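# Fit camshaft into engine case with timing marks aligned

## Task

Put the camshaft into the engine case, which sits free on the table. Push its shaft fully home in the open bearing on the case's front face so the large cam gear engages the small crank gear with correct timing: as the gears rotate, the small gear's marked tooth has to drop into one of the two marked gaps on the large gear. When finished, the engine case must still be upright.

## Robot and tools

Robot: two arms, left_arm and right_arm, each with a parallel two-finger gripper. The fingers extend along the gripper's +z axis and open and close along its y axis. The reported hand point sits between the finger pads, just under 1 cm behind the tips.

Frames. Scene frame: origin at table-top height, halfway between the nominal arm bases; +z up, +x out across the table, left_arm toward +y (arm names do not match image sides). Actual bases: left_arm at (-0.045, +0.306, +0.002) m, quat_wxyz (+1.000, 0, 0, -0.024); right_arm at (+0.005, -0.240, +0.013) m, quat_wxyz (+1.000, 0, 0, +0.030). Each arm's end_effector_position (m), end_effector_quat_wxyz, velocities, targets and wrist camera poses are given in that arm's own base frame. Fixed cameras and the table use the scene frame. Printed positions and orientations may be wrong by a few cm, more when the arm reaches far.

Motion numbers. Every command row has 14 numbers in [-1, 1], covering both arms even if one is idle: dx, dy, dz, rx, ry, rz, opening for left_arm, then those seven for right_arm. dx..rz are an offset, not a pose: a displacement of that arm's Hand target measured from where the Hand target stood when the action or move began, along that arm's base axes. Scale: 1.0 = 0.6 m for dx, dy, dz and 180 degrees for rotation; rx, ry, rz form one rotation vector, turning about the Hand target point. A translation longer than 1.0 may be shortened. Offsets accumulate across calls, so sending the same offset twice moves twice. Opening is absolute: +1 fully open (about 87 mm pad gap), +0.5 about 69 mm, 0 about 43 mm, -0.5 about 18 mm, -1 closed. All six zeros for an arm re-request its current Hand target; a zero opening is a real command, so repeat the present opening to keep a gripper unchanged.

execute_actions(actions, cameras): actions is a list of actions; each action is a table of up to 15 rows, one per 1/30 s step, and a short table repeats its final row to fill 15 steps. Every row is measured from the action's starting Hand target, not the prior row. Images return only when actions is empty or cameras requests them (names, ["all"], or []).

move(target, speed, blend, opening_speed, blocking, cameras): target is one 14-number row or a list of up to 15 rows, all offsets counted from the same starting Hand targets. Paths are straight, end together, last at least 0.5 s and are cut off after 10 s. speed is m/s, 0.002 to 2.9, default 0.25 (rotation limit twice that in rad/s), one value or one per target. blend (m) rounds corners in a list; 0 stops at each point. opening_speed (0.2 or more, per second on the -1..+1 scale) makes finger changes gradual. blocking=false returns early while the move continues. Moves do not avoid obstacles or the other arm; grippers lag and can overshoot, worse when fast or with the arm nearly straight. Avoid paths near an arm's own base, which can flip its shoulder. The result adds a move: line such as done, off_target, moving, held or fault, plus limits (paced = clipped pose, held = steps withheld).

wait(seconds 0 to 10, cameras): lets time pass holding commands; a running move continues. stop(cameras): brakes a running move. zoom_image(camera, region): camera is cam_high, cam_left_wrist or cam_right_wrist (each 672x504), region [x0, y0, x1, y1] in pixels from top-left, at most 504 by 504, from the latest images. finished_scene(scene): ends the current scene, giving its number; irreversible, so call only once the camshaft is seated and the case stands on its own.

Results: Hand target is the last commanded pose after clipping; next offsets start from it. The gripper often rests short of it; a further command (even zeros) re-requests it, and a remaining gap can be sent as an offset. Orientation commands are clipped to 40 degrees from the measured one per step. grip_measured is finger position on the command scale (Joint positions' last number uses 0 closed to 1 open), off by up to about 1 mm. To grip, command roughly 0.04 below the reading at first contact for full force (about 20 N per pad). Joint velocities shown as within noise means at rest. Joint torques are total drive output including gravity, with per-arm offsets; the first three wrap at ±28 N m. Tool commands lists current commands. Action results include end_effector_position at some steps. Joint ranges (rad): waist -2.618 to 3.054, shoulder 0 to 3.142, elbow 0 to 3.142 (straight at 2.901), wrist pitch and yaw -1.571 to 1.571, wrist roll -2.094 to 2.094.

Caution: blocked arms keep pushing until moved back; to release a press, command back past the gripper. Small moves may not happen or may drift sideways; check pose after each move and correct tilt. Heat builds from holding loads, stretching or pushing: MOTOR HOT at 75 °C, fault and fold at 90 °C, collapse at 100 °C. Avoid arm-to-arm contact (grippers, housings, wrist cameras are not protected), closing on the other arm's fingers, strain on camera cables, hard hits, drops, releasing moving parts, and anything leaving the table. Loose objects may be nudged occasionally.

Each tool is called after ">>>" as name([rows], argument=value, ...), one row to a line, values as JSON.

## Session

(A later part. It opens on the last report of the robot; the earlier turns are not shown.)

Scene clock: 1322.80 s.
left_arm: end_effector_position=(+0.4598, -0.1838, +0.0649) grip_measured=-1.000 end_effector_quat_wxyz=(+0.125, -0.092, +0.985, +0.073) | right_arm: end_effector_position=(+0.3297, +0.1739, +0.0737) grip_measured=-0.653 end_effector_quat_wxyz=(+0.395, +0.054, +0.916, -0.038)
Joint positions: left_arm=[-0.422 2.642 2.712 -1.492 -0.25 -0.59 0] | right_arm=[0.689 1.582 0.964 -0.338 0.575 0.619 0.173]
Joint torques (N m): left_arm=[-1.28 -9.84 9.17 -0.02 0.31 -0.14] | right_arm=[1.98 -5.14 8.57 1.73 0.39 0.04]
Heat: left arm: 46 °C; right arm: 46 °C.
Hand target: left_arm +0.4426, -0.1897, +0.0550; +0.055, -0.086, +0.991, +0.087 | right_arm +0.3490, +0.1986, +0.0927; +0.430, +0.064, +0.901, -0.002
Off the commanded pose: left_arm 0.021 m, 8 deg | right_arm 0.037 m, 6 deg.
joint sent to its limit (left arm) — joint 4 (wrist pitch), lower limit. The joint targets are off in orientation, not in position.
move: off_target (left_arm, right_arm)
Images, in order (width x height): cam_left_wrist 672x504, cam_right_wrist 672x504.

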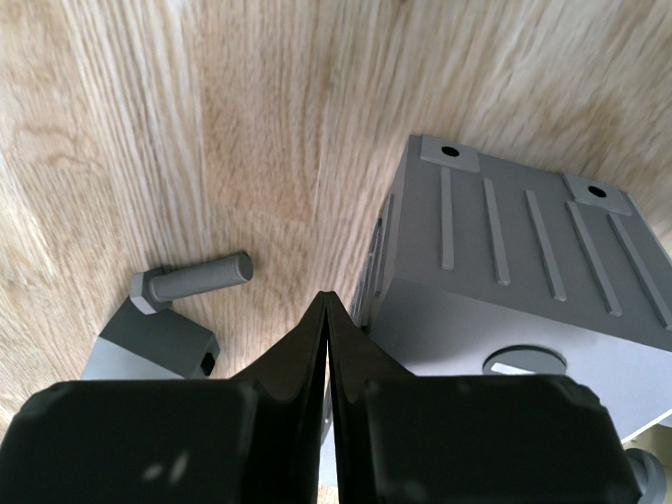

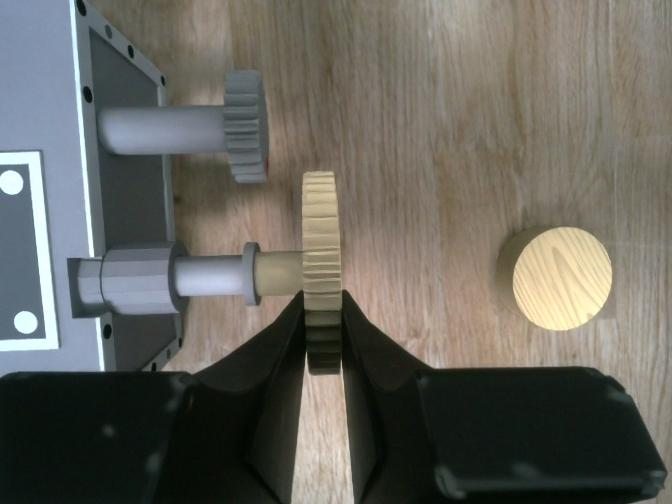

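>>> zoom_image(camera="cam_right_wrist", region=[60, 0, 200, 110])

>>> zoom_image(camera="cam_right_wrist", region=[60, 290, 200, 390])

Scaled by 3.600 from the camera's 672x504 image, which has a finer 960x720 frame.

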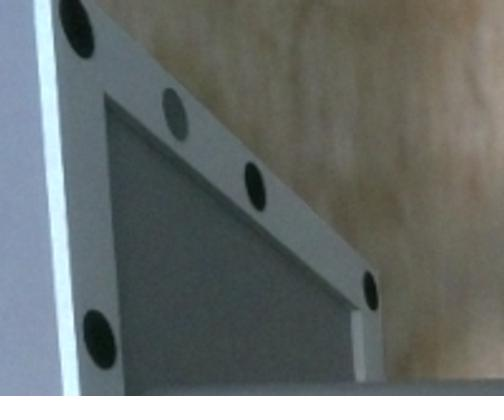

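Scaled by 3.600 from the camera's 672x504 image, which has a finer 960x720 frame.

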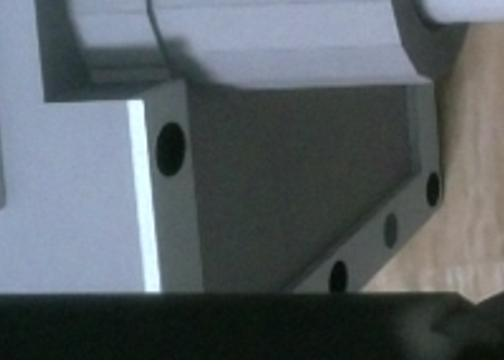

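>>> move(target=[0,0,0,0,0,0,-1,0.0,-0.005,0.0,0.035,0,0.012,-0.72], speed=0.05, cameras=["cam_right_wrist"])

Scene clock: 1369.07 s.
left_arm: end_effector_position=(+0.4599, -0.1836, +0.0649) grip_measured=-1.000 end_effector_quat_wxyz=(+0.125, -0.092, +0.985, +0.073) | right_arm: end_effector_position=(+0.3319, +0.1782, +0.0730) grip_measured=-0.659 end_effector_quat_wxyz=(+0.388, +0.050, +0.920, +0.001)
Joint positions: left_arm=[-0.422 2.642 2.712 -1.492 -0.25 -0.589 0] | right_arm=[0.655 1.56 0.94 -0.289 0.484 0.595 0.17]
Joint torques (N m): left_arm=[-1.31 -9.84 9.17 -0.02 0.31 -0.15] | right_arm=[-0.46 -8.59 4.97 2.15 -0.07 0.09]
Heat: left arm: 47 °C; right arm: 48 °C.
Hand target: left_arm +0.4426, -0.1896, +0.0550; +0.055, -0.086, +0.991, +0.087 | right_arm +0.3491, +0.1955, +0.0928; +0.426, +0.070, +0.900, +0.056
Off the commanded pose: left_arm 0.021 m, 8 deg | right_arm 0.031 m, 8 deg.
joint sent to its limit (left arm) — joint 4 (wrist pitch), lower limit. The joint targets are off in orientation, not in position.
move: off_target (left_arm, right_arm)
Images, in order (width x height): cam_right_wrist 672x504.

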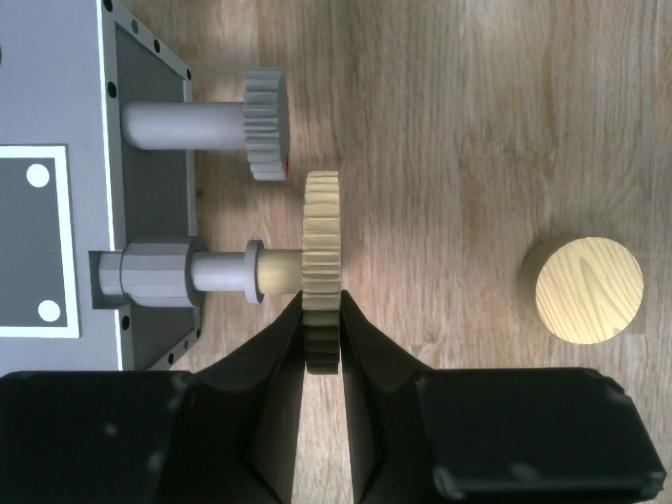

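>>> move(target=[0,0,0,0,0,0,-1,0.0,0.01,0.0,0.0,0,0,-0.72], speed=0.04, cameras=["cam_right_wrist"])

>>> zoom_image(camera="cam_right_wrist", region=[180, 50, 360, 320])

Scene clock: 1375.60 s.
left_arm: end_effector_position=(+0.4599, -0.1836, +0.0649) grip_measured=-1.000 end_effector_quat_wxyz=(+0.125, -0.092, +0.985, +0.073) | right_arm: end_effector_position=(+0.3319, +0.1784, +0.0733) grip_measured=-0.659 end_effector_quat_wxyz=(+0.388, +0.050, +0.920, +0.001)
Joint positions: left_arm=[-0.422 2.642 2.712 -1.492 -0.25 -0.589 0] | right_arm=[0.655 1.56 0.94 -0.289 0.483 0.595 0.17]
Joint torques (N m): left_arm=[-1.31 -9.83 9.17 -0.02 0.3 -0.15] | right_arm=[1.01 -7.39 5.97 2.11 0.02 0.23]
Heat: left arm: 47 °C; right arm: 48 °C.
Hand target: left_arm +0.4426, -0.1896, +0.0550; +0.055, -0.086, +0.991, +0.087 | right_arm +0.3491, +0.2016, +0.0928; +0.426, +0.070, +0.900, +0.056
Off the commanded pose: left_arm 0.021 m, 8 deg | right_arm 0.035 m, 8 deg.
joint sent to its limit (left arm) — joint 4 (wrist pitch), lower limit. The joint targets are off in orientation, not in position.
move: off_target (left_arm, right_arm)
Images, in order (width x height): cam_right_wrist 672x504.

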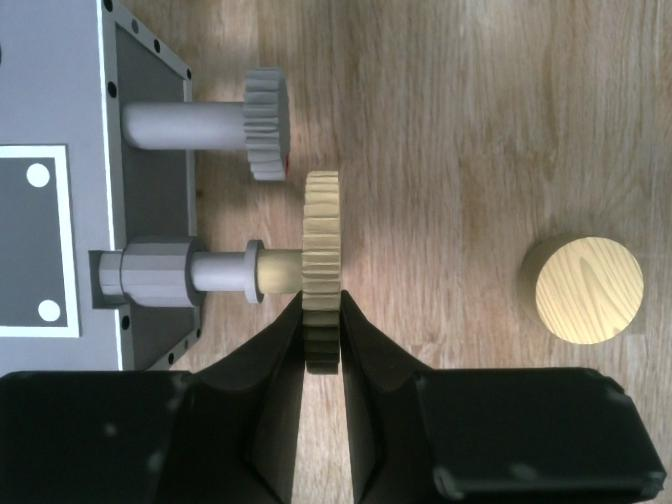

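Scaled by 1.867 from the camera's 672x504 image, which has a finer 960x720 frame.

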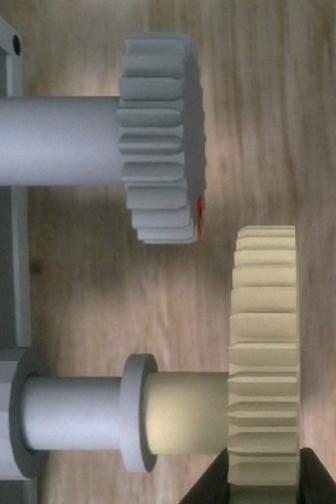

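>>> move(target=[0,0,0,0,0,0,-1,0.0,0.015,0.0,0.005,0,0,-0.72], speed=0.03, cameras=["cam_right_wrist"])

>>> zoom_image(camera="cam_right_wrist", region=[180, 50, 360, 320])

Scene clock: 1385.50 s.
left_arm: end_effector_position=(+0.4599, -0.1836, +0.0649) grip_measured=-1.000 end_effector_quat_wxyz=(+0.125, -0.092, +0.985, +0.073) | right_arm: end_effector_position=(+0.3314, +0.1794, +0.0735) grip_measured=-0.659 end_effector_quat_wxyz=(+0.391, +0.054, +0.919, +0.000)
Joint positions: left_arm=[-0.422 2.642 2.712 -1.492 -0.25 -0.589 0] | right_arm=[0.662 1.56 0.94 -0.289 0.494 0.607 0.17]
Joint torques (N m): left_arm=[-1.31 -9.84 9.16 -0.02 0.31 -0.15] | right_arm=[1.96 -6.35 6.97 2.09 -0.07 0.31]
Heat: left arm: 47 °C; right arm: 47 °C.
Hand target: left_arm +0.4426, -0.1896, +0.0550; +0.055, -0.086, +0.991, +0.087 | right_arm +0.3491, +0.2105, +0.0929; +0.425, +0.074, +0.900, +0.063
Off the commanded pose: left_arm 0.021 m, 8 deg | right_arm 0.041 m, 9 deg.
joint sent to its limit (left arm) — joint 4 (wrist pitch), lower limit. The joint targets are off in orientation, not in position.
move: off_target (left_arm, right_arm)
Images, in order (width x height): cam_right_wrist 672x504.

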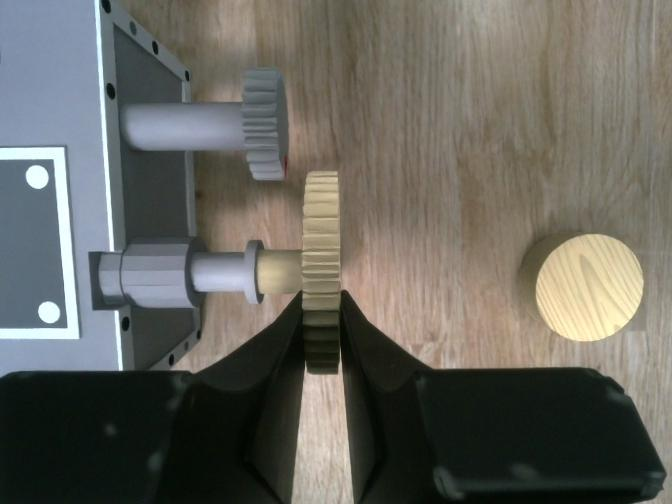

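Scaled by 1.867 from the camera's 672x504 image, which has a finer 960x720 frame.

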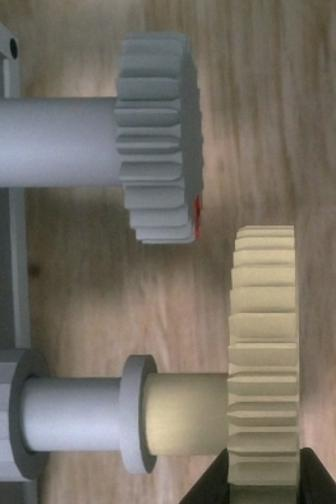

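>>> zoom_image(camera="cam_right_wrist", region=[90, 0, 210, 100])

>>> zoom_image(camera="cam_right_wrist", region=[90, 290, 220, 390])

Scaled by 4.200 from the camera's 672x504 image, which has a finer 960x720 frame.

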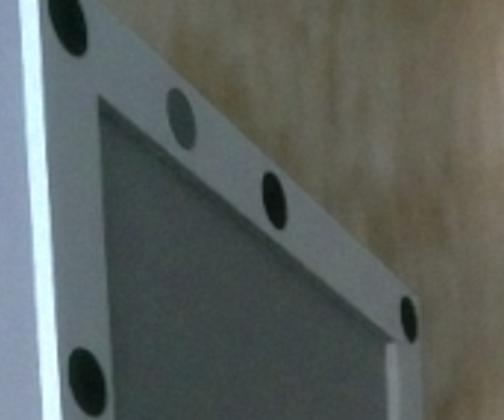

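Scaled by 3.877 from the camera's 672x504 image, which has a finer 960x720 frame.

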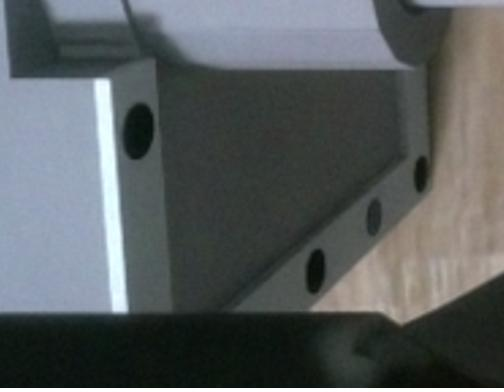

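>>> move(target=[0,0,0,0,0,0,-1,0.0,0.0,0.0,0.0,0,0.015,-0.72], speed=0.05)

>>> move(target=[0,0,0,0,0,0,-1,0.0,0.0,0.0,0.015,0,0.0,-0.72], speed=0.05)

>>> move(target=[0,0,0,0,0,0,-1,0.0,0.0,0.0,0.0,0,-0.025,-0.72], speed=0.05, cameras=["cam_right_wrist"])

Scene clock: 1418.20 s.
left_arm: end_effector_position=(+0.4599, -0.1836, +0.0649) grip_measured=-1.000 end_effector_quat_wxyz=(+0.125, -0.092, +0.985, +0.073) | right_arm: end_effector_position=(+0.3314, +0.1800, +0.0736) grip_measured=-0.659 end_effector_quat_wxyz=(+0.390, +0.046, +0.920, +0.000)
Joint positions: left_arm=[-0.422 2.642 2.712 -1.492 -0.25 -0.589 0] | right_arm=[0.663 1.56 0.94 -0.286 0.489 0.59 0.17]
Joint torques (N m): left_arm=[-1.31 -9.84 9.16 -0.01 0.31 -0.15] | right_arm=[0.76 -7.47 5.94 2.27 -0.46 0.06]
Heat: left arm: 48 °C; right arm: 46 °C.
Hand target: left_arm +0.4426, -0.1896, +0.0550; +0.055, -0.086, +0.991, +0.087 | right_arm +0.3490, +0.2106, +0.0929; +0.424, +0.052, +0.901, +0.073
Off the commanded pose: left_arm 0.021 m, 8 deg | right_arm 0.040 m, 9 deg.
joint sent to its limit (left arm) — joint 4 (wrist pitch), lower limit. The joint targets are off in orientation, not in position.
move: off_target (left_arm, right_arm)

Scene clock: 1419.07 s.
left_arm: end_effector_position=(+0.4599, -0.1836, +0.0649) grip_measured=-1.000 end_effector_quat_wxyz=(+0.125, -0.092, +0.985, +0.073) | right_arm: end_effector_position=(+0.3314, +0.1800, +0.0730) grip_measured=-0.657 end_effector_quat_wxyz=(+0.387, +0.046, +0.921, +0.010)
Joint positions: left_arm=[-0.422 2.642 2.712 -1.492 -0.25 -0.589 0] | right_arm=[0.651 1.553 0.931 -0.276 0.463 0.587 0.171]
Joint torques (N m): left_arm=[-1.31 -9.83 9.16 -0.02 0.31 -0.15] | right_arm=[0.17 -8.21 5.09 2.39 -0.59 0.22]
Heat: left arm: 48 °C; right arm: 46 °C.
Hand target: left_arm +0.4426, -0.1896, +0.0550; +0.055, -0.086, +0.991, +0.087 | right_arm +0.3490, +0.2106, +0.0928; +0.422, +0.062, +0.899, +0.094
Off the commanded pose: left_arm 0.021 m, 8 deg | right_arm 0.040 m, 11 deg.
joint sent to its limit (left arm) — joint 4 (wrist pitch), lower limit. The joint targets are off in orientation, not in position.
move: off_target (left_arm, right_arm)

Scene clock: 1420.30 s.
left_arm: end_effector_position=(+0.4599, -0.1836, +0.0649) grip_measured=-1.000 end_effector_quat_wxyz=(+0.125, -0.092, +0.985, +0.073) | right_arm: end_effector_position=(+0.3300, +0.1809, +0.0736) grip_measured=-0.654 end_effector_quat_wxyz=(+0.390, +0.064, +0.919, +0.010)
Joint positions: left_arm=[-0.422 2.642 2.712 -1.492 -0.25 -0.589 0] | right_arm=[0.662 1.552 0.931 -0.284 0.484 0.63 0.173]
Joint torques (N m): left_arm=[-1.31 -9.84 9.18 -0.02 0.3 -0.15] | right_arm=[1.31 -6.38 6.58 2.17 -0.03 0.5]
Heat: left arm: 48 °C; right arm: 46 °C.
Hand target: left_arm +0.4426, -0.1896, +0.0550; +0.055, -0.086, +0.991, +0.088 | right_arm +0.3490, +0.2107, +0.0928; +0.426, +0.098, +0.896, +0.078
Off the commanded pose: left_arm 0.021 m, 8 deg | right_arm 0.040 m, 10 deg.
joint sent to its limit (left arm) — joint 4 (wrist pitch), lower limit. The joint targets are off in orientation, not in position.
move: off_target (left_arm, right_arm)
Images, in order (width x height): cam_right_wrist 672x504.

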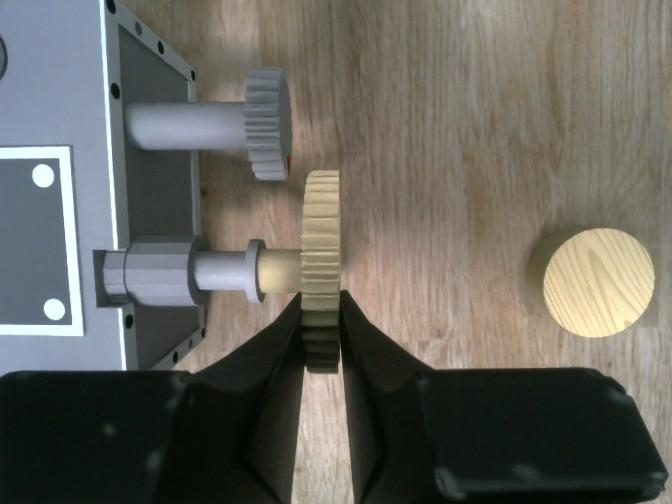

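>>> move([
  [0,0,0,0,0,0,-1,0.0,0.0,0.0,0.0,0,0.025,-0.72],
  [0,0,0,0,0,0,-1,0.0,0.0,0.0,0.0,0,0.0,-0.72],
  [0,0,0,0,0,0,-1,0.0,0.0,0.0,-0.015,0,0.012,-0.72],
  [0,0,0,0,0,0,-1,0.0,0.0,0.0,0.01,0,0.012,-0.72],
], speed=0.06, cameras=["cam_right_wrist"])

Scene clock: 1430.33 s.
left_arm: end_effector_position=(+0.4598, -0.1837, +0.0649) grip_measured=-1.000 end_effector_quat_wxyz=(+0.124, -0.091, +0.985, +0.072) | right_arm: end_effector_position=(+0.3299, +0.1809, +0.0730) grip_measured=-0.654 end_effector_quat_wxyz=(+0.386, +0.059, +0.920, +0.013)
Joint positions: left_arm=[-0.422 2.642 2.712 -1.492 -0.248 -0.588 0] | right_arm=[0.655 1.552 0.931 -0.283 0.468 0.619 0.173]
Joint torques (N m): left_arm=[-1.31 -9.83 9.17 -0.01 0.29 -0.15] | right_arm=[-0.13 -8.16 4.93 2.42 -0.51 0.38]
Motor temperatures (°C): left_arm=[23 48 43 24 26 25 24] | right_arm=[25 32 46 47 27 26 30]
Heat: left arm: 48 °C; right arm: 47 °C.
Hand target: left_arm +0.4426, -0.1896, +0.0550; +0.055, -0.086, +0.991, +0.087 | right_arm +0.3490, +0.2106, +0.0928; +0.423, +0.087, +0.897, +0.099
Off the commanded pose: left_arm 0.021 m, 8 deg | right_arm 0.041 m, 12 deg.
joint sent to its limit (left arm) — joint 4 (wrist pitch), lower limit. The joint targets are off in orientation, not in position.
move: off_target (left_arm, right_arm)
Images, in order (width x height): cam_right_wrist 672x504.

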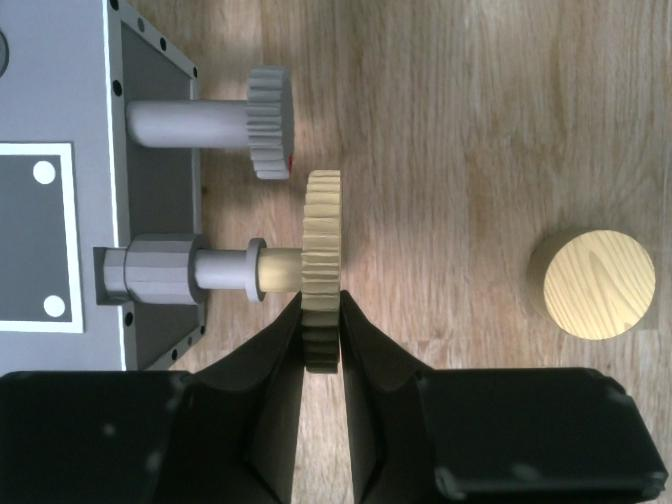

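>>> zoom_image(camera="cam_right_wrist", region=[90, 50, 350, 310])

Scaled by 1.938 from the camera's 672x504 image, which has a finer 960x720 frame.

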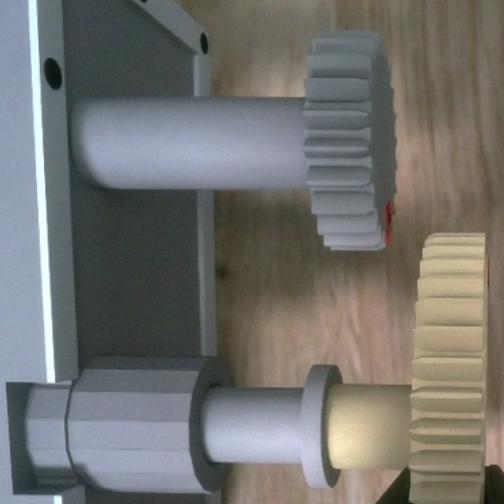

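>>> move([
  [0,0,0,0,0,0,-1,0.0,0.012,0.0,-0.03,0,0.0,-0.72],
], speed=0.06)

>>> move([
  [0,0,0,0,0,0,-1,0.0,0.004,0.0,0.02,0,0.0,-0.72],
], speed=0.06, cameras=["cam_right_wrist"])

Scene clock: 1466.50 s.
left_arm: end_effector_position=(+0.4598, -0.1837, +0.0649) grip_measured=-1.000 end_effector_quat_wxyz=(+0.124, -0.091, +0.985, +0.072) | right_arm: end_effector_position=(+0.3294, +0.1836, +0.0726) grip_measured=-0.659 end_effector_quat_wxyz=(+0.396, +0.055, +0.917, -0.004)
Joint positions: left_arm=[-0.422 2.642 2.712 -1.492 -0.248 -0.588 0] | right_arm=[0.686 1.567 0.938 -0.285 0.522 0.624 0.171]
Joint torques (N m): left_arm=[-1.31 -9.83 9.17 -0.02 0.29 -0.16] | right_arm=[1.92 -5.2 8.57 1.97 -0.12 0.18]
Motor temperatures (°C): left_arm=[23 49 43 24 26 25 24] | right_arm=[25 32 44 52 27 26 30]
Heat: left arm: 49 °C; right arm: 52 °C.
Hand target: left_arm +0.4426, -0.1896, +0.0550; +0.055, -0.086, +0.991, +0.087 | right_arm +0.3490, +0.2177, +0.0927; +0.426, +0.067, +0.900, +0.057
Off the commanded pose: left_arm 0.021 m, 8 deg | right_arm 0.044 m, 8 deg.
joint sent to its limit (left arm) — joint 4 (wrist pitch), lower limit. The joint targets are off in orientation, not in position.
move: off_target (left_arm, right_arm)

Scene clock: 1467.27 s.
left_arm: end_effector_position=(+0.4598, -0.1837, +0.0649) grip_measured=-1.000 end_effector_quat_wxyz=(+0.124, -0.091, +0.985, +0.072) | right_arm: end_effector_position=(+0.3291, +0.1842, +0.0724) grip_measured=-0.659 end_effector_quat_wxyz=(+0.395, +0.058, +0.917, -0.002)
Joint positions: left_arm=[-0.422 2.642 2.712 -1.492 -0.248 -0.588 0] | right_arm=[0.686 1.567 0.938 -0.286 0.52 0.632 0.171]
Joint torques (N m): left_arm=[-1.31 -9.84 9.17 -0.02 0.29 -0.16] | right_arm=[0.47 -6.91 6.98 2.21 -0.59 0.32]
Heat: left arm: 49 °C; right arm: 52 °C.
Hand target: left_arm +0.4426, -0.1896, +0.0550; +0.055, -0.086, +0.991, +0.087 | right_arm +0.3489, +0.2202, +0.0927; +0.424, +0.081, +0.898, +0.085
Off the commanded pose: left_arm 0.021 m, 8 deg | right_arm 0.046 m, 11 deg.
joint sent to its limit (left arm) — joint 4 (wrist pitch), lower limit. The joint targets are off in orientation, not in position.
move: off_target (left_arm, right_arm)
Images, in order (width x height): cam_right_wrist 672x504.

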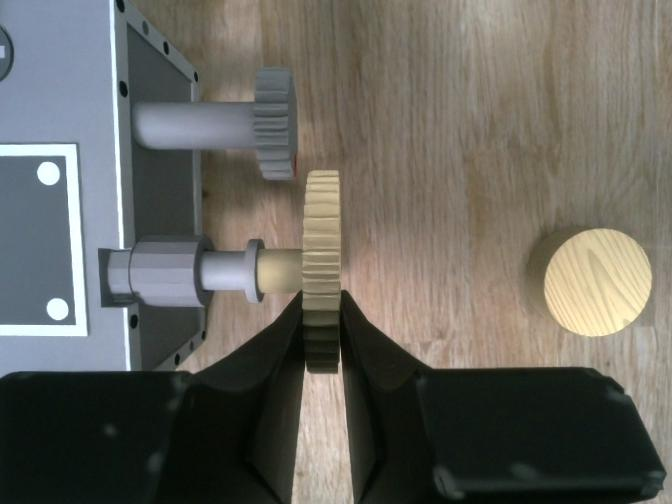

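>>> move([
  [0,0,0,0,0,0,-1,0.0,0.006,0.0,-0.03,0,0.0,-0.72],
], speed=0.06)

>>> move([
  [0,0,0,0,0,0,-1,0.0,0.003,0.0,0.02,0,0.0,-0.72],
], speed=0.06, cameras=["cam_right_wrist"])

>>> zoom_image(camera="cam_right_wrist", region=[180, 50, 360, 320])

Scene clock: 1473.93 s.
left_arm: end_effector_position=(+0.4598, -0.1837, +0.0649) grip_measured=-1.000 end_effector_quat_wxyz=(+0.124, -0.091, +0.985, +0.072) | right_arm: end_effector_position=(+0.3302, +0.1917, +0.0730) grip_measured=-0.659 end_effector_quat_wxyz=(+0.397, +0.053, +0.916, -0.010)
Joint positions: left_arm=[-0.422 2.642 2.712 -1.492 -0.248 -0.588 0] | right_arm=[0.71 1.596 0.972 -0.306 0.546 0.64 0.171]
Joint torques (N m): left_arm=[-1.32 -9.83 9.16 -0.01 0.29 -0.16] | right_arm=[2.02 -5.41 8.69 1.91 0.01 0.08]
Heat: left arm: 49 °C; right arm: 51 °C.
Hand target: left_arm +0.4426, -0.1896, +0.0550; +0.055, -0.086, +0.991, +0.087 | right_arm +0.3490, +0.2237, +0.0927; +0.427, +0.061, +0.901, +0.043
Off the commanded pose: left_arm 0.021 m, 8 deg | right_arm 0.042 m, 7 deg.
joint sent to its limit (left arm) — joint 4 (wrist pitch), lower limit. The joint targets are off in orientation, not in position.
move: off_target (left_arm, right_arm)

Scene clock: 1474.70 s.
left_arm: end_effector_position=(+0.4598, -0.1837, +0.0649) grip_measured=-1.000 end_effector_quat_wxyz=(+0.124, -0.091, +0.985, +0.072) | right_arm: end_effector_position=(+0.3300, +0.1931, +0.0728) grip_measured=-0.659 end_effector_quat_wxyz=(+0.396, +0.055, +0.917, -0.006)
Joint positions: left_arm=[-0.422 2.642 2.712 -1.492 -0.248 -0.588 0] | right_arm=[0.71 1.596 0.972 -0.305 0.54 0.647 0.171]
Joint torques (N m): left_arm=[-1.31 -9.83 9.17 -0.02 0.29 -0.15] | right_arm=[0.42 -7.27 6.79 2.17 -0.42 0.17]
Heat: left arm: 49 °C; right arm: 51 °C.
Hand target: left_arm +0.4426, -0.1896, +0.0550; +0.055, -0.086, +0.991, +0.087 | right_arm +0.3491, +0.2255, +0.0928; +0.425, +0.074, +0.899, +0.071
Off the commanded pose: left_arm 0.021 m, 8 deg | right_arm 0.043 m, 10 deg.
joint sent to its limit (left arm) — joint 4 (wrist pitch), lower limit. The joint targets are off in orientation, not in position.
move: off_target (left_arm, right_arm)
Images, in order (width x height): cam_right_wrist 672x504.

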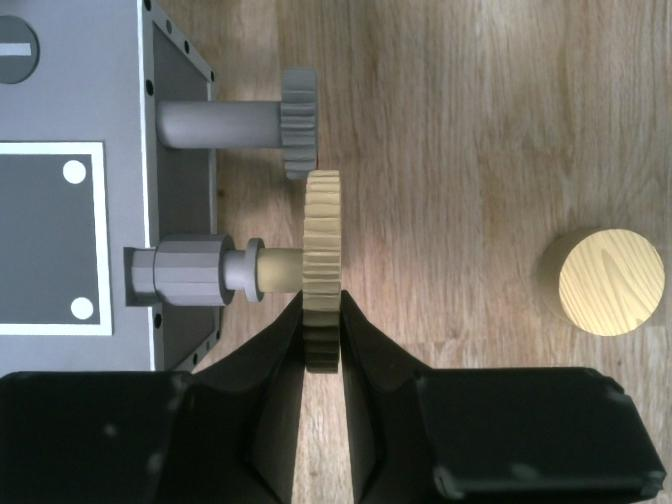

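Scaled by 1.867 from the camera's 672x504 image, which has a finer 960x720 frame.

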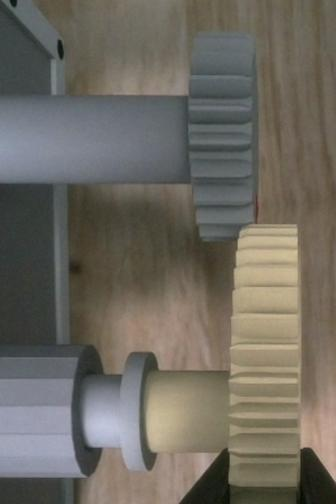

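>>> move([
  [0,0,0,0,0,0,-1,0.0,0.004,0.0,-0.03,0,0.0,-0.72],
], speed=0.06)

>>> move([
  [0,0,0,0,0,0,-1,0.0,0.003,0.0,0.02,0,0.0,-0.72],
], speed=0.06, cameras=["cam_right_wrist","cam_left_wrist"])

>>> zoom_image(camera="cam_right_wrist", region=[180, 50, 360, 320])

Scene clock: 1482.30 s.
left_arm: end_effector_position=(+0.4598, -0.1837, +0.0649) grip_measured=-1.000 end_effector_quat_wxyz=(+0.124, -0.091, +0.985, +0.072) | right_arm: end_effector_position=(+0.3301, +0.1933, +0.0727) grip_measured=-0.658 end_effector_quat_wxyz=(+0.395, +0.055, +0.917, -0.023)
Joint positions: left_arm=[-0.422 2.642 2.712 -1.492 -0.248 -0.588 0] | right_arm=[0.724 1.618 0.999 -0.338 0.573 0.656 0.171]
Joint torques (N m): left_arm=[-1.31 -9.84 9.17 -0.02 0.29 -0.16] | right_arm=[2.61 -5.35 8.88 1.89 0.09 -0.11]
Heat: left arm: 49 °C; right arm: 51 °C.
Hand target: left_arm +0.4426, -0.1896, +0.0550; +0.055, -0.086, +0.991, +0.087 | right_arm +0.3490, +0.2278, +0.0927; +0.428, +0.054, +0.902, +0.029
Off the commanded pose: left_arm 0.021 m, 8 deg | right_arm 0.044 m, 7 deg.
joint sent to its limit (left arm) — joint 4 (wrist pitch), lower limit. The joint targets are off in orientation, not in position.
move: off_target (left_arm, right_arm)

Scene clock: 1483.07 s.
left_arm: end_effector_position=(+0.4599, -0.1835, +0.0649) grip_measured=-1.000 end_effector_quat_wxyz=(+0.125, -0.092, +0.985, +0.073) | right_arm: end_effector_position=(+0.3298, +0.1942, +0.0725) grip_measured=-0.658 end_effector_quat_wxyz=(+0.394, +0.058, +0.917, -0.020)
Joint positions: left_arm=[-0.422 2.642 2.712 -1.492 -0.249 -0.588 0] | right_arm=[0.724 1.618 0.999 -0.338 0.57 0.665 0.171]
Joint torques (N m): left_arm=[-1.35 -9.83 9.17 -0.02 0.29 -0.16] | right_arm=[1.07 -7.46 6.91 2.19 -0.38 0.03]
Heat: left arm: 49 °C; right arm: 51 °C.
Hand target: left_arm +0.4426, -0.1896, +0.0550; +0.055, -0.086, +0.991, +0.087 | right_arm +0.3489, +0.2297, +0.0927; +0.426, +0.067, +0.900, +0.057
Off the commanded pose: left_arm 0.021 m, 8 deg | right_arm 0.045 m, 10 deg.
joint sent to its limit (left arm) — joint 4 (wrist pitch), lower limit. The joint targets are off in orientation, not in position.
move: off_target (left_arm, right_arm)
Images, in order (width x height): cam_left_wrist 672x504, cam_right_wrist 672x504.

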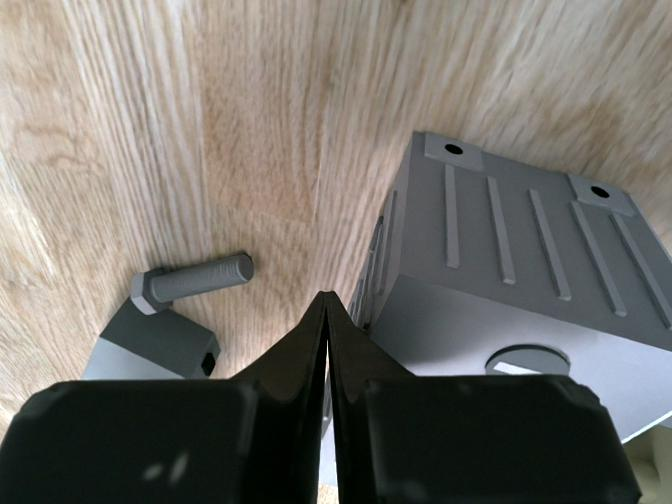

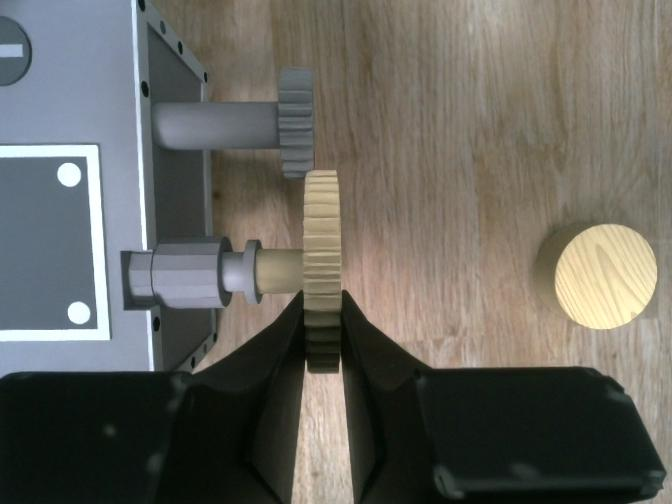

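Scaled by 1.867 from the camera's 672x504 image, which has a finer 960x720 frame.

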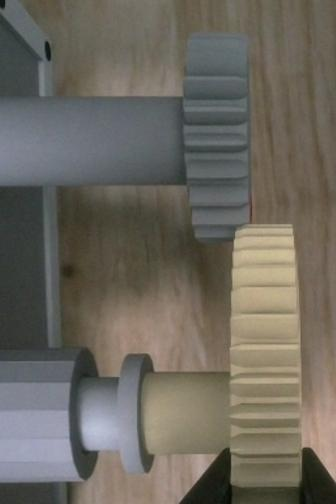

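>>> move([
  [0,0,0,0,0,0,-1,0.0,0.0,0.0,0.012,0.015,0.0,-0.72],
], speed=0.06)

>>> move([
  [0,0,0,0,0,0,-1,0.0,0.002,0.0,0.0,-0.03,0.0,-0.72],
], speed=0.06)

>>> move([
  [0,0,0,0,0,0,-1,0.0,0.002,0.0,-0.015,0.015,0.0,-0.72],
], speed=0.06, cameras=["cam_right_wrist","cam_left_wrist"])

>>> zoom_image(camera="cam_right_wrist", region=[180, 50, 360, 320])

Scene clock: 1502.27 s.
left_arm: end_effector_position=(+0.4601, -0.1830, +0.0649) grip_measured=-1.000 end_effector_quat_wxyz=(+0.125, -0.092, +0.985, +0.073) | right_arm: end_effector_position=(+0.3296, +0.1949, +0.0723) grip_measured=-0.659 end_effector_quat_wxyz=(+0.382, +0.060, +0.922, -0.007)
Joint positions: left_arm=[-0.421 2.642 2.712 -1.492 -0.25 -0.588 0] | right_arm=[0.707 1.614 1.006 -0.35 0.525 0.668 0.17]
Joint torques (N m): left_arm=[-1.42 -9.84 9.17 -0.02 0.31 -0.15] | right_arm=[0.24 -6.8 8.24 1.94 -0.57 0.18]
Heat: left arm: 49 °C; right arm: 49 °C.
Hand target: left_arm +0.4426, -0.1896, +0.0550; +0.055, -0.086, +0.991, +0.087 | right_arm +0.3490, +0.2298, +0.0928; +0.404, +0.077, +0.909, +0.073
Off the commanded pose: left_arm 0.021 m, 8 deg | right_arm 0.045 m, 10 deg.
joint sent to its limit (left arm) — joint 4 (wrist pitch), lower limit. The joint targets are off in orientation, not in position.
move: off_target (left_arm, right_arm)

Scene clock: 1503.47 s.
left_arm: end_effector_position=(+0.4601, -0.1830, +0.0649) grip_measured=-1.000 end_effector_quat_wxyz=(+0.125, -0.092, +0.985, +0.073) | right_arm: end_effector_position=(+0.3299, +0.1956, +0.0726) grip_measured=-0.659 end_effector_quat_wxyz=(+0.402, +0.060, +0.914, -0.004)
Joint positions: left_arm=[-0.421 2.642 2.712 -1.492 -0.25 -0.588 0] | right_arm=[0.72 1.596 0.963 -0.287 0.553 0.659 0.17]
Joint torques (N m): left_arm=[-1.42 -9.84 9.16 -0.02 0.3 -0.16] | right_arm=[1.84 -7.88 5.04 2.55 -0.16 0.1]
Heat: left arm: 49 °C; right arm: 49 °C.
Hand target: left_arm +0.4426, -0.1896, +0.0550; +0.055, -0.086, +0.991, +0.087 | right_arm +0.3490, +0.2310, +0.0929; +0.446, +0.073, +0.889, +0.076
Off the commanded pose: left_arm 0.021 m, 8 deg | right_arm 0.045 m, 11 deg.
joint sent to its limit (left arm) — joint 4 (wrist pitch), lower limit. The joint targets are off in orientation, not in position.
move: off_target (left_arm, right_arm)

Scene clock: 1504.30 s.
left_arm: end_effector_position=(+0.4601, -0.1830, +0.0649) grip_measured=-1.000 end_effector_quat_wxyz=(+0.125, -0.092, +0.985, +0.073) | right_arm: end_effector_position=(+0.3300, +0.1966, +0.0724) grip_measured=-0.659 end_effector_quat_wxyz=(+0.397, +0.057, +0.916, -0.008)
Joint positions: left_arm=[-0.421 2.642 2.712 -1.492 -0.25 -0.588 0] | right_arm=[0.722 1.608 0.982 -0.309 0.553 0.66 0.17]
Joint torques (N m): left_arm=[-1.42 -9.84 9.16 -0.02 0.3 -0.15] | right_arm=[1.99 -5.6 8.64 1.95 -0.11 0.07]
Heat: left arm: 49 °C; right arm: 49 °C.
Hand target: left_arm +0.4426, -0.1896, +0.0550; +0.055, -0.086, +0.991, +0.087 | right_arm +0.3490, +0.2321, +0.0927; +0.427, +0.064, +0.901, +0.053
Off the commanded pose: left_arm 0.021 m, 8 deg | right_arm 0.045 m, 8 deg.
joint sent to its limit (left arm) — joint 4 (wrist pitch), lower limit. The joint targets are off in orientation, not in position.
move: off_target (left_arm, right_arm)
Images, in order (width x height): cam_left_wrist 672x504, cam_right_wrist 672x504.

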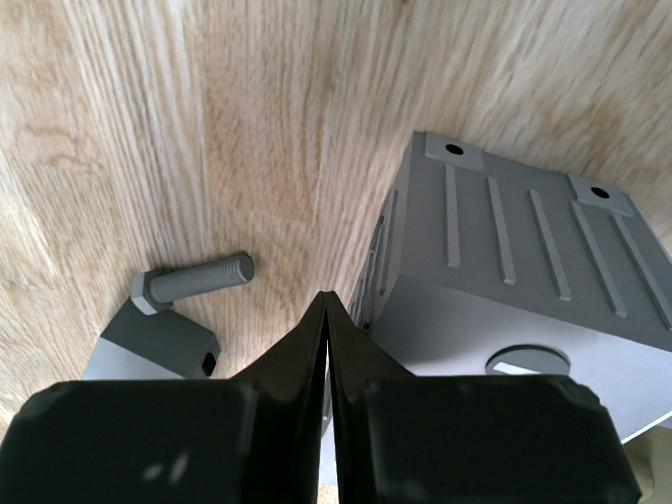

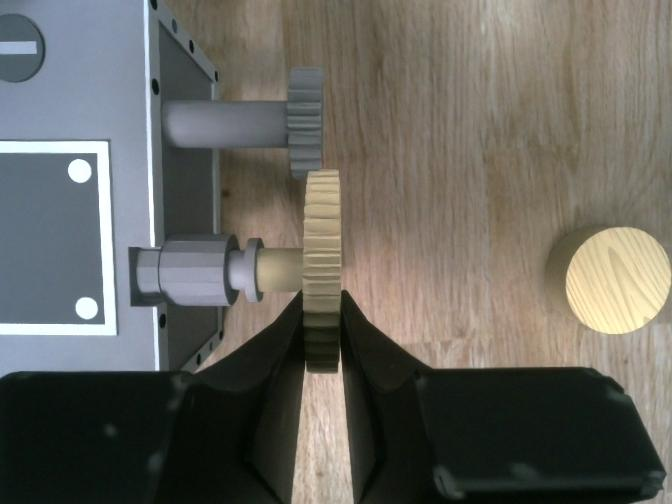

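Scaled by 1.867 from the camera's 672x504 image, which has a finer 960x720 frame.

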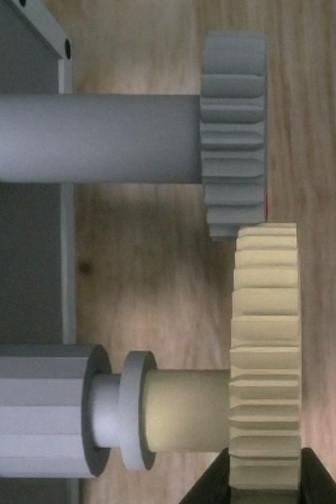

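>>> move([
  [0,0,0,0,0,0,-1,0.0,0.002,0.0,0.012,0.015,0.0,-0.72],
], speed=0.06)

>>> move([
  [0,0,0,0,0,0,-1,0.0,0.002,0.0,0.0,-0.03,0.0,-0.72],
], speed=0.06)

>>> move([
  [0,0,0,0,0,0,-1,0.0,0.002,0.0,-0.015,0.015,0.0,-0.72],
], speed=0.06, cameras=["cam_right_wrist","cam_left_wrist"])

>>> zoom_image(camera="cam_right_wrist", region=[180, 50, 360, 320])

Scene clock: 1513.97 s.
left_arm: end_effector_position=(+0.4601, -0.1830, +0.0649) grip_measured=-1.000 end_effector_quat_wxyz=(+0.125, -0.092, +0.985, +0.073) | right_arm: end_effector_position=(+0.3304, +0.2009, +0.0728) grip_measured=-0.659 end_effector_quat_wxyz=(+0.385, +0.056, +0.921, -0.002)
Joint positions: left_arm=[-0.421 2.642 2.712 -1.492 -0.25 -0.588 0] | right_arm=[0.716 1.621 1.012 -0.339 0.524 0.665 0.171]
Joint torques (N m): left_arm=[-1.42 -9.83 9.17 -0.02 0.3 -0.16] | right_arm=[0.27 -6.28 8.79 1.81 -0.45 0.23]
Heat: left arm: 49 °C; right arm: 49 °C.
Hand target: left_arm +0.4426, -0.1896, +0.0550; +0.055, -0.086, +0.991, +0.087 | right_arm +0.3490, +0.2334, +0.0928; +0.404, +0.074, +0.909, +0.069
Off the commanded pose: left_arm 0.021 m, 8 deg | right_arm 0.042 m, 9 deg.
joint sent to its limit (left arm) — joint 4 (wrist pitch), lower limit. The joint targets are off in orientation, not in position.
move: off_target (left_arm, right_arm)

Scene clock: 1515.17 s.
left_arm: end_effector_position=(+0.4601, -0.1830, +0.0649) grip_measured=-1.000 end_effector_quat_wxyz=(+0.125, -0.092, +0.985, +0.073) | right_arm: end_effector_position=(+0.3310, +0.2021, +0.0726) grip_measured=-0.659 end_effector_quat_wxyz=(+0.403, +0.058, +0.913, -0.001)
Joint positions: left_arm=[-0.421 2.642 2.712 -1.492 -0.25 -0.588 0] | right_arm=[0.732 1.612 0.979 -0.286 0.557 0.665 0.171]
Joint torques (N m): left_arm=[-1.43 -9.84 9.17 -0.02 0.31 -0.16] | right_arm=[1.68 -8.05 5 2.49 -0.07 0.06]
Heat: left arm: 49 °C; right arm: 49 °C.
Hand target: left_arm +0.4426, -0.1896, +0.0550; +0.055, -0.086, +0.991, +0.087 | right_arm +0.3490, +0.2345, +0.0928; +0.446, +0.070, +0.889, +0.072
Off the commanded pose: left_arm 0.021 m, 8 deg | right_arm 0.042 m, 10 deg.
joint sent to its limit (left arm) — joint 4 (wrist pitch), lower limit. The joint targets are off in orientation, not in position.
move: off_target (left_arm, right_arm)

Scene clock: 1516.03 s.
left_arm: end_effector_position=(+0.4601, -0.1830, +0.0649) grip_measured=-1.000 end_effector_quat_wxyz=(+0.125, -0.092, +0.985, +0.073) | right_arm: end_effector_position=(+0.3308, +0.2020, +0.0726) grip_measured=-0.659 end_effector_quat_wxyz=(+0.397, +0.055, +0.916, -0.007)
Joint positions: left_arm=[-0.421 2.642 2.712 -1.492 -0.25 -0.588 0] | right_arm=[0.732 1.622 0.998 -0.314 0.557 0.666 0.171]
Joint torques (N m): left_arm=[-1.42 -9.83 9.17 -0.01 0.3 -0.16] | right_arm=[2 -5.74 8.64 1.91 -0.03 0.03]
Heat: left arm: 49 °C; right arm: 49 °C.
Hand target: left_arm +0.4426, -0.1896, +0.0550; +0.055, -0.086, +0.991, +0.087 | right_arm +0.3490, +0.2357, +0.0928; +0.427, +0.062, +0.901, +0.049
Off the commanded pose: left_arm 0.021 m, 8 deg | right_arm 0.043 m, 8 deg.
joint sent to its limit (left arm) — joint 4 (wrist pitch), lower limit. The joint targets are off in orientation, not in position.
move: off_target (left_arm, right_arm)
Images, in order (width x height): cam_left_wrist 672x504, cam_right_wrist 672x504.

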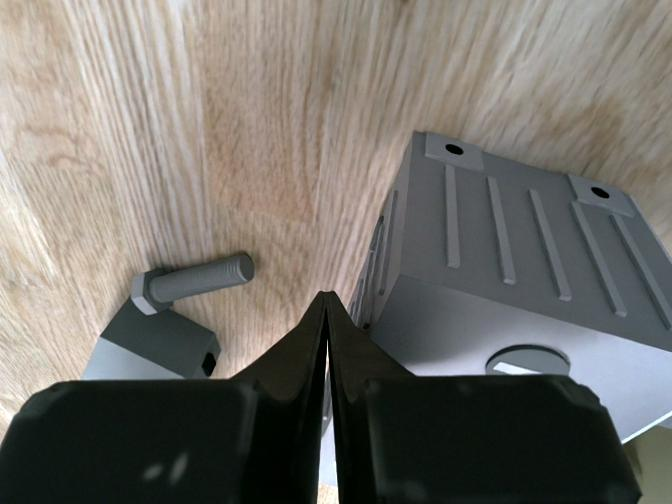

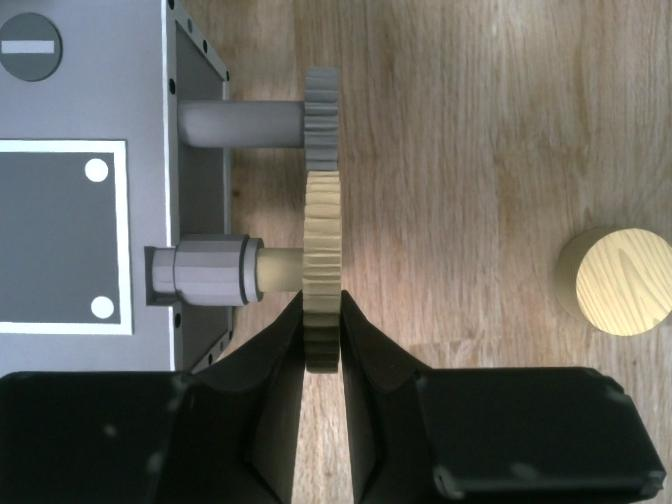

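Scaled by 1.867 from the camera's 672x504 image, which has a finer 960x720 frame.

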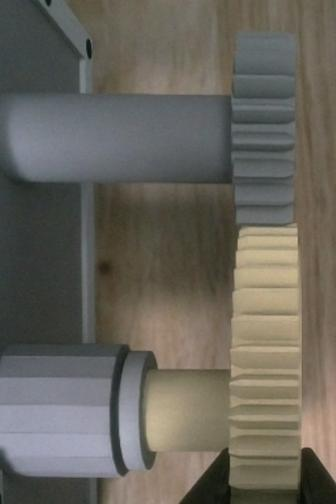

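>>> move(target=[0,0,0,0,0,0,-1,0,-0.045,0.0,-0.015,0.0,0.0,-0.72], speed=0.06)

>>> move(target=[0,0,0,0,0,0,-1,0,0,0.0,0,0.0,0.0,-0.45], opening_speed=0.4, cameras=["cam_right_wrist","cam_high"])

>>> zoom_image(camera="cam_right_wrist", region=[180, 50, 360, 320])

>>> zoom_image(camera="cam_high", region=[230, 200, 360, 290])

Scene clock: 1525.37 s.
left_arm: end_effector_position=(+0.4601, -0.1830, +0.0649) grip_measured=-1.000 end_effector_quat_wxyz=(+0.125, -0.092, +0.985, +0.073) | right_arm: end_effector_position=(+0.3348, +0.1983, +0.0730) grip_measured=-0.659 end_effector_quat_wxyz=(+0.394, +0.041, +0.918, -0.006)
Joint positions: left_arm=[-0.421 2.642 2.712 -1.492 -0.25 -0.588 0] | right_arm=[0.71 1.62 0.998 -0.303 0.53 0.619 0.171]
Joint torques (N m): left_arm=[-1.42 -9.84 9.16 -0.02 0.31 -0.16] | right_arm=[-0.35 -9.22 5.23 1.92 0.2 -0.13]
Heat: left arm: 49 °C; right arm: 48 °C.
Hand target: left_arm +0.4426, -0.1896, +0.0550; +0.055, -0.086, +0.991, +0.087 | right_arm +0.3490, +0.2087, +0.0928; +0.428, +0.051, +0.902, +0.028
Off the commanded pose: left_arm 0.021 m, 8 deg | right_arm 0.026 m, 6 deg.
joint sent to its limit (left arm) — joint 4 (wrist pitch), lower limit. The joint targets are off in orientation, not in position.
move: off_target (left_arm, right_arm)

Scene clock: 1526.27 s.
left_arm: end_effector_position=(+0.4601, -0.1830, +0.0649) grip_measured=-1.000 end_effector_quat_wxyz=(+0.125, -0.092, +0.985, +0.073) | right_arm: end_effector_position=(+0.3404, +0.2030, +0.0781) grip_measured=-0.450 end_effector_quat_wxyz=(+0.406, +0.042, +0.913, +0.005)
Joint positions: left_arm=[-0.421 2.642 2.712 -1.492 -0.25 -0.588 0] | right_arm=[0.71 1.618 0.998 -0.267 0.528 0.611 0.275]
Joint torques (N m): left_arm=[-1.42 -9.84 9.16 -0.02 0.31 -0.16] | right_arm=[-0.4 -8.7 5.23 1.67 0.21 -0.08]
Heat: left arm: 49 °C; right arm: 48 °C.
Hand target: left_arm +0.4426, -0.1896, +0.0550; +0.055, -0.086, +0.991, +0.087 | right_arm +0.3490, +0.2087, +0.0928; +0.428, +0.051, +0.902, +0.028
Off the commanded pose: left_arm 0.021 m, 8 deg | right_arm 0.018 m, 4 deg.
joint sent to its limit (left arm) — joint 4 (wrist pitch), lower limit. The joint targets are off in orientation, not in position.
move: off_target (left_arm, right_arm)
Images, in order (width x height): cam_high 672x504, cam_right_wrist 672x504.

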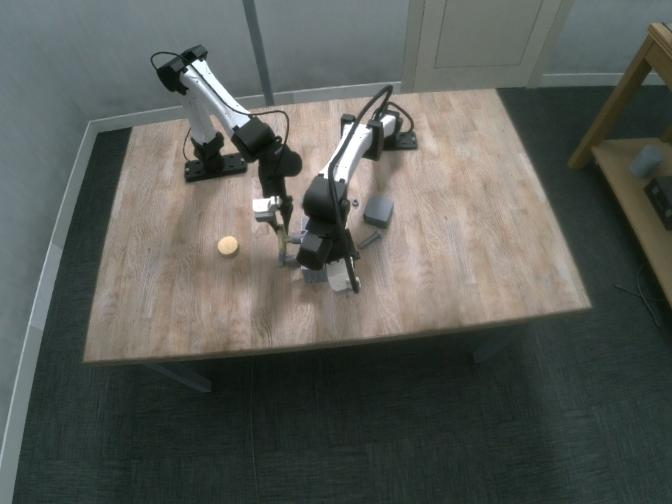

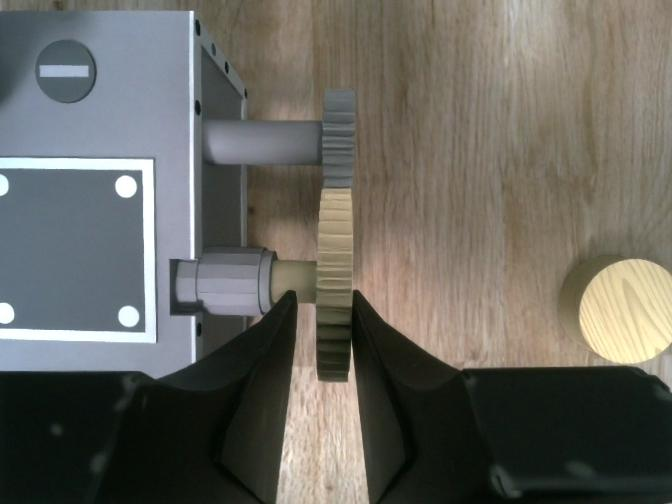

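Scaled by 1.867 from the camera's 672x504 image, which has a finer 960x720 frame.

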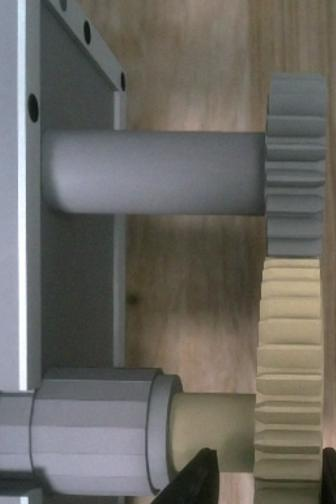

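Scaled by 3.877 from the camera's 672x504 image, which has a finer 960x720 frame.

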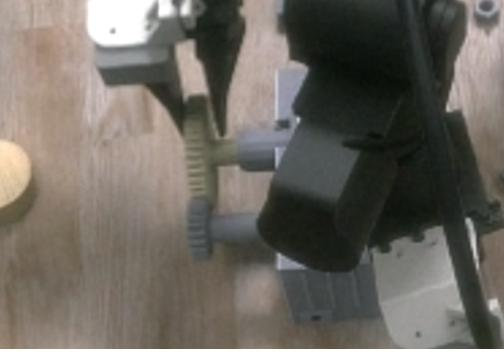

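>>> move([
  [0,0,0,0,0,0,-1,-0.08,0,0.10,0,0.0,0.0,-0.45],
  [0,0,0,0,0,0,-1,-0.15,-0.05,0.17,0,0.0,0.0,-0.45],
], speed=[0.08,0.2], blend=[0.01,0], cameras=["cam_right_wrist","cam_high"])

>>> zoom_image(camera="cam_high", region=[230, 200, 360, 290])

Scene clock: 1538.00 s.
left_arm: end_effector_position=(+0.4601, -0.1830, +0.0649) grip_measured=-1.000 end_effector_quat_wxyz=(+0.125, -0.092, +0.985, +0.073) | right_arm: end_effector_position=(+0.2575, +0.1763, +0.1849) grip_measured=-0.450 end_effector_quat_wxyz=(+0.420, +0.046, +0.906, +0.023)
Joint positions: left_arm=[-0.421 2.642 2.712 -1.492 -0.25 -0.588 0] | right_arm=[0.851 1.23 1.094 -0.772 0.609 0.738 0.275]
Joint torques (N m): left_arm=[-1.42 -9.83 9.16 -0.02 0.31 -0.16] | right_arm=[0.84 -3.52 7.35 1.16 0.49 0.04]
Motor temperatures (°C): left_arm=[23 50 43 24 26 25 24] | right_arm=[25 33 45 47 27 26 29]
Heat: left arm: 50 °C; right arm: 47 °C.
Hand target: left_arm +0.4426, -0.1896, +0.0550; +0.055, -0.086, +0.991, +0.087 | right_arm +0.2590, +0.1788, +0.1949; +0.428, +0.051, +0.902, +0.028
Off the commanded pose: left_arm 0.021 m, 8 deg | right_arm 0.010 m, 1 deg.
joint sent to its limit (left arm) — joint 4 (wrist pitch), lower limit. The joint targets are off in orientation, not in position.
move: off_target (left_arm)
Images, in order (width x height): cam_high 672x504, cam_right_wrist 672x504.

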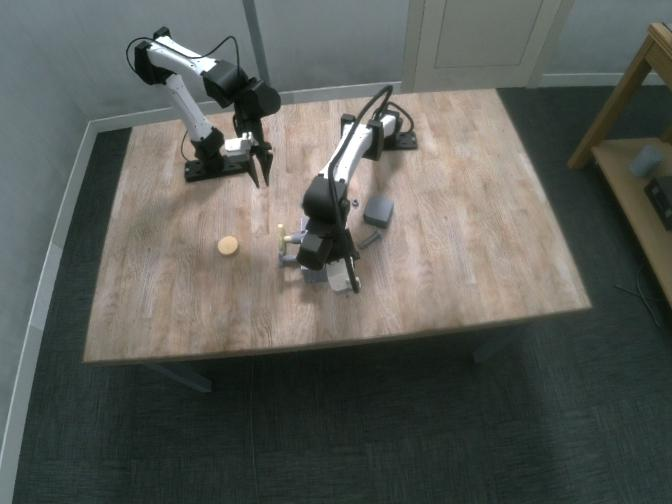

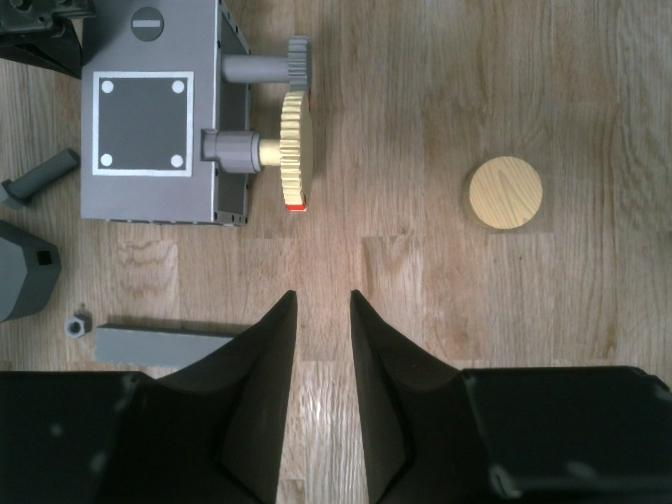

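Scaled by 3.877 from the camera's 672x504 image, which has a finer 960x720 frame.

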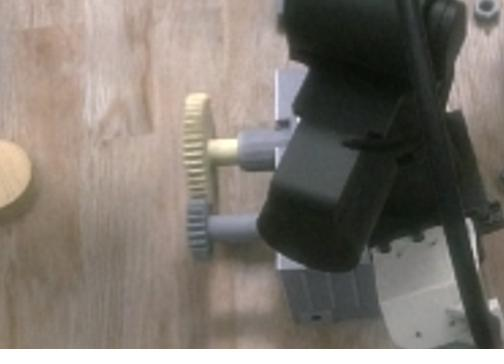

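>>> zoom_image(camera="cam_right_wrist", region=[230, 20, 350, 220])

Scaled by 2.520 from the camera's 672x504 image, which has a finer 960x720 frame.

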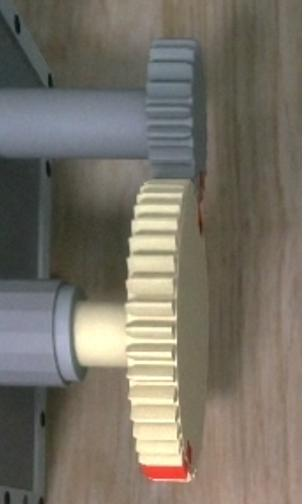

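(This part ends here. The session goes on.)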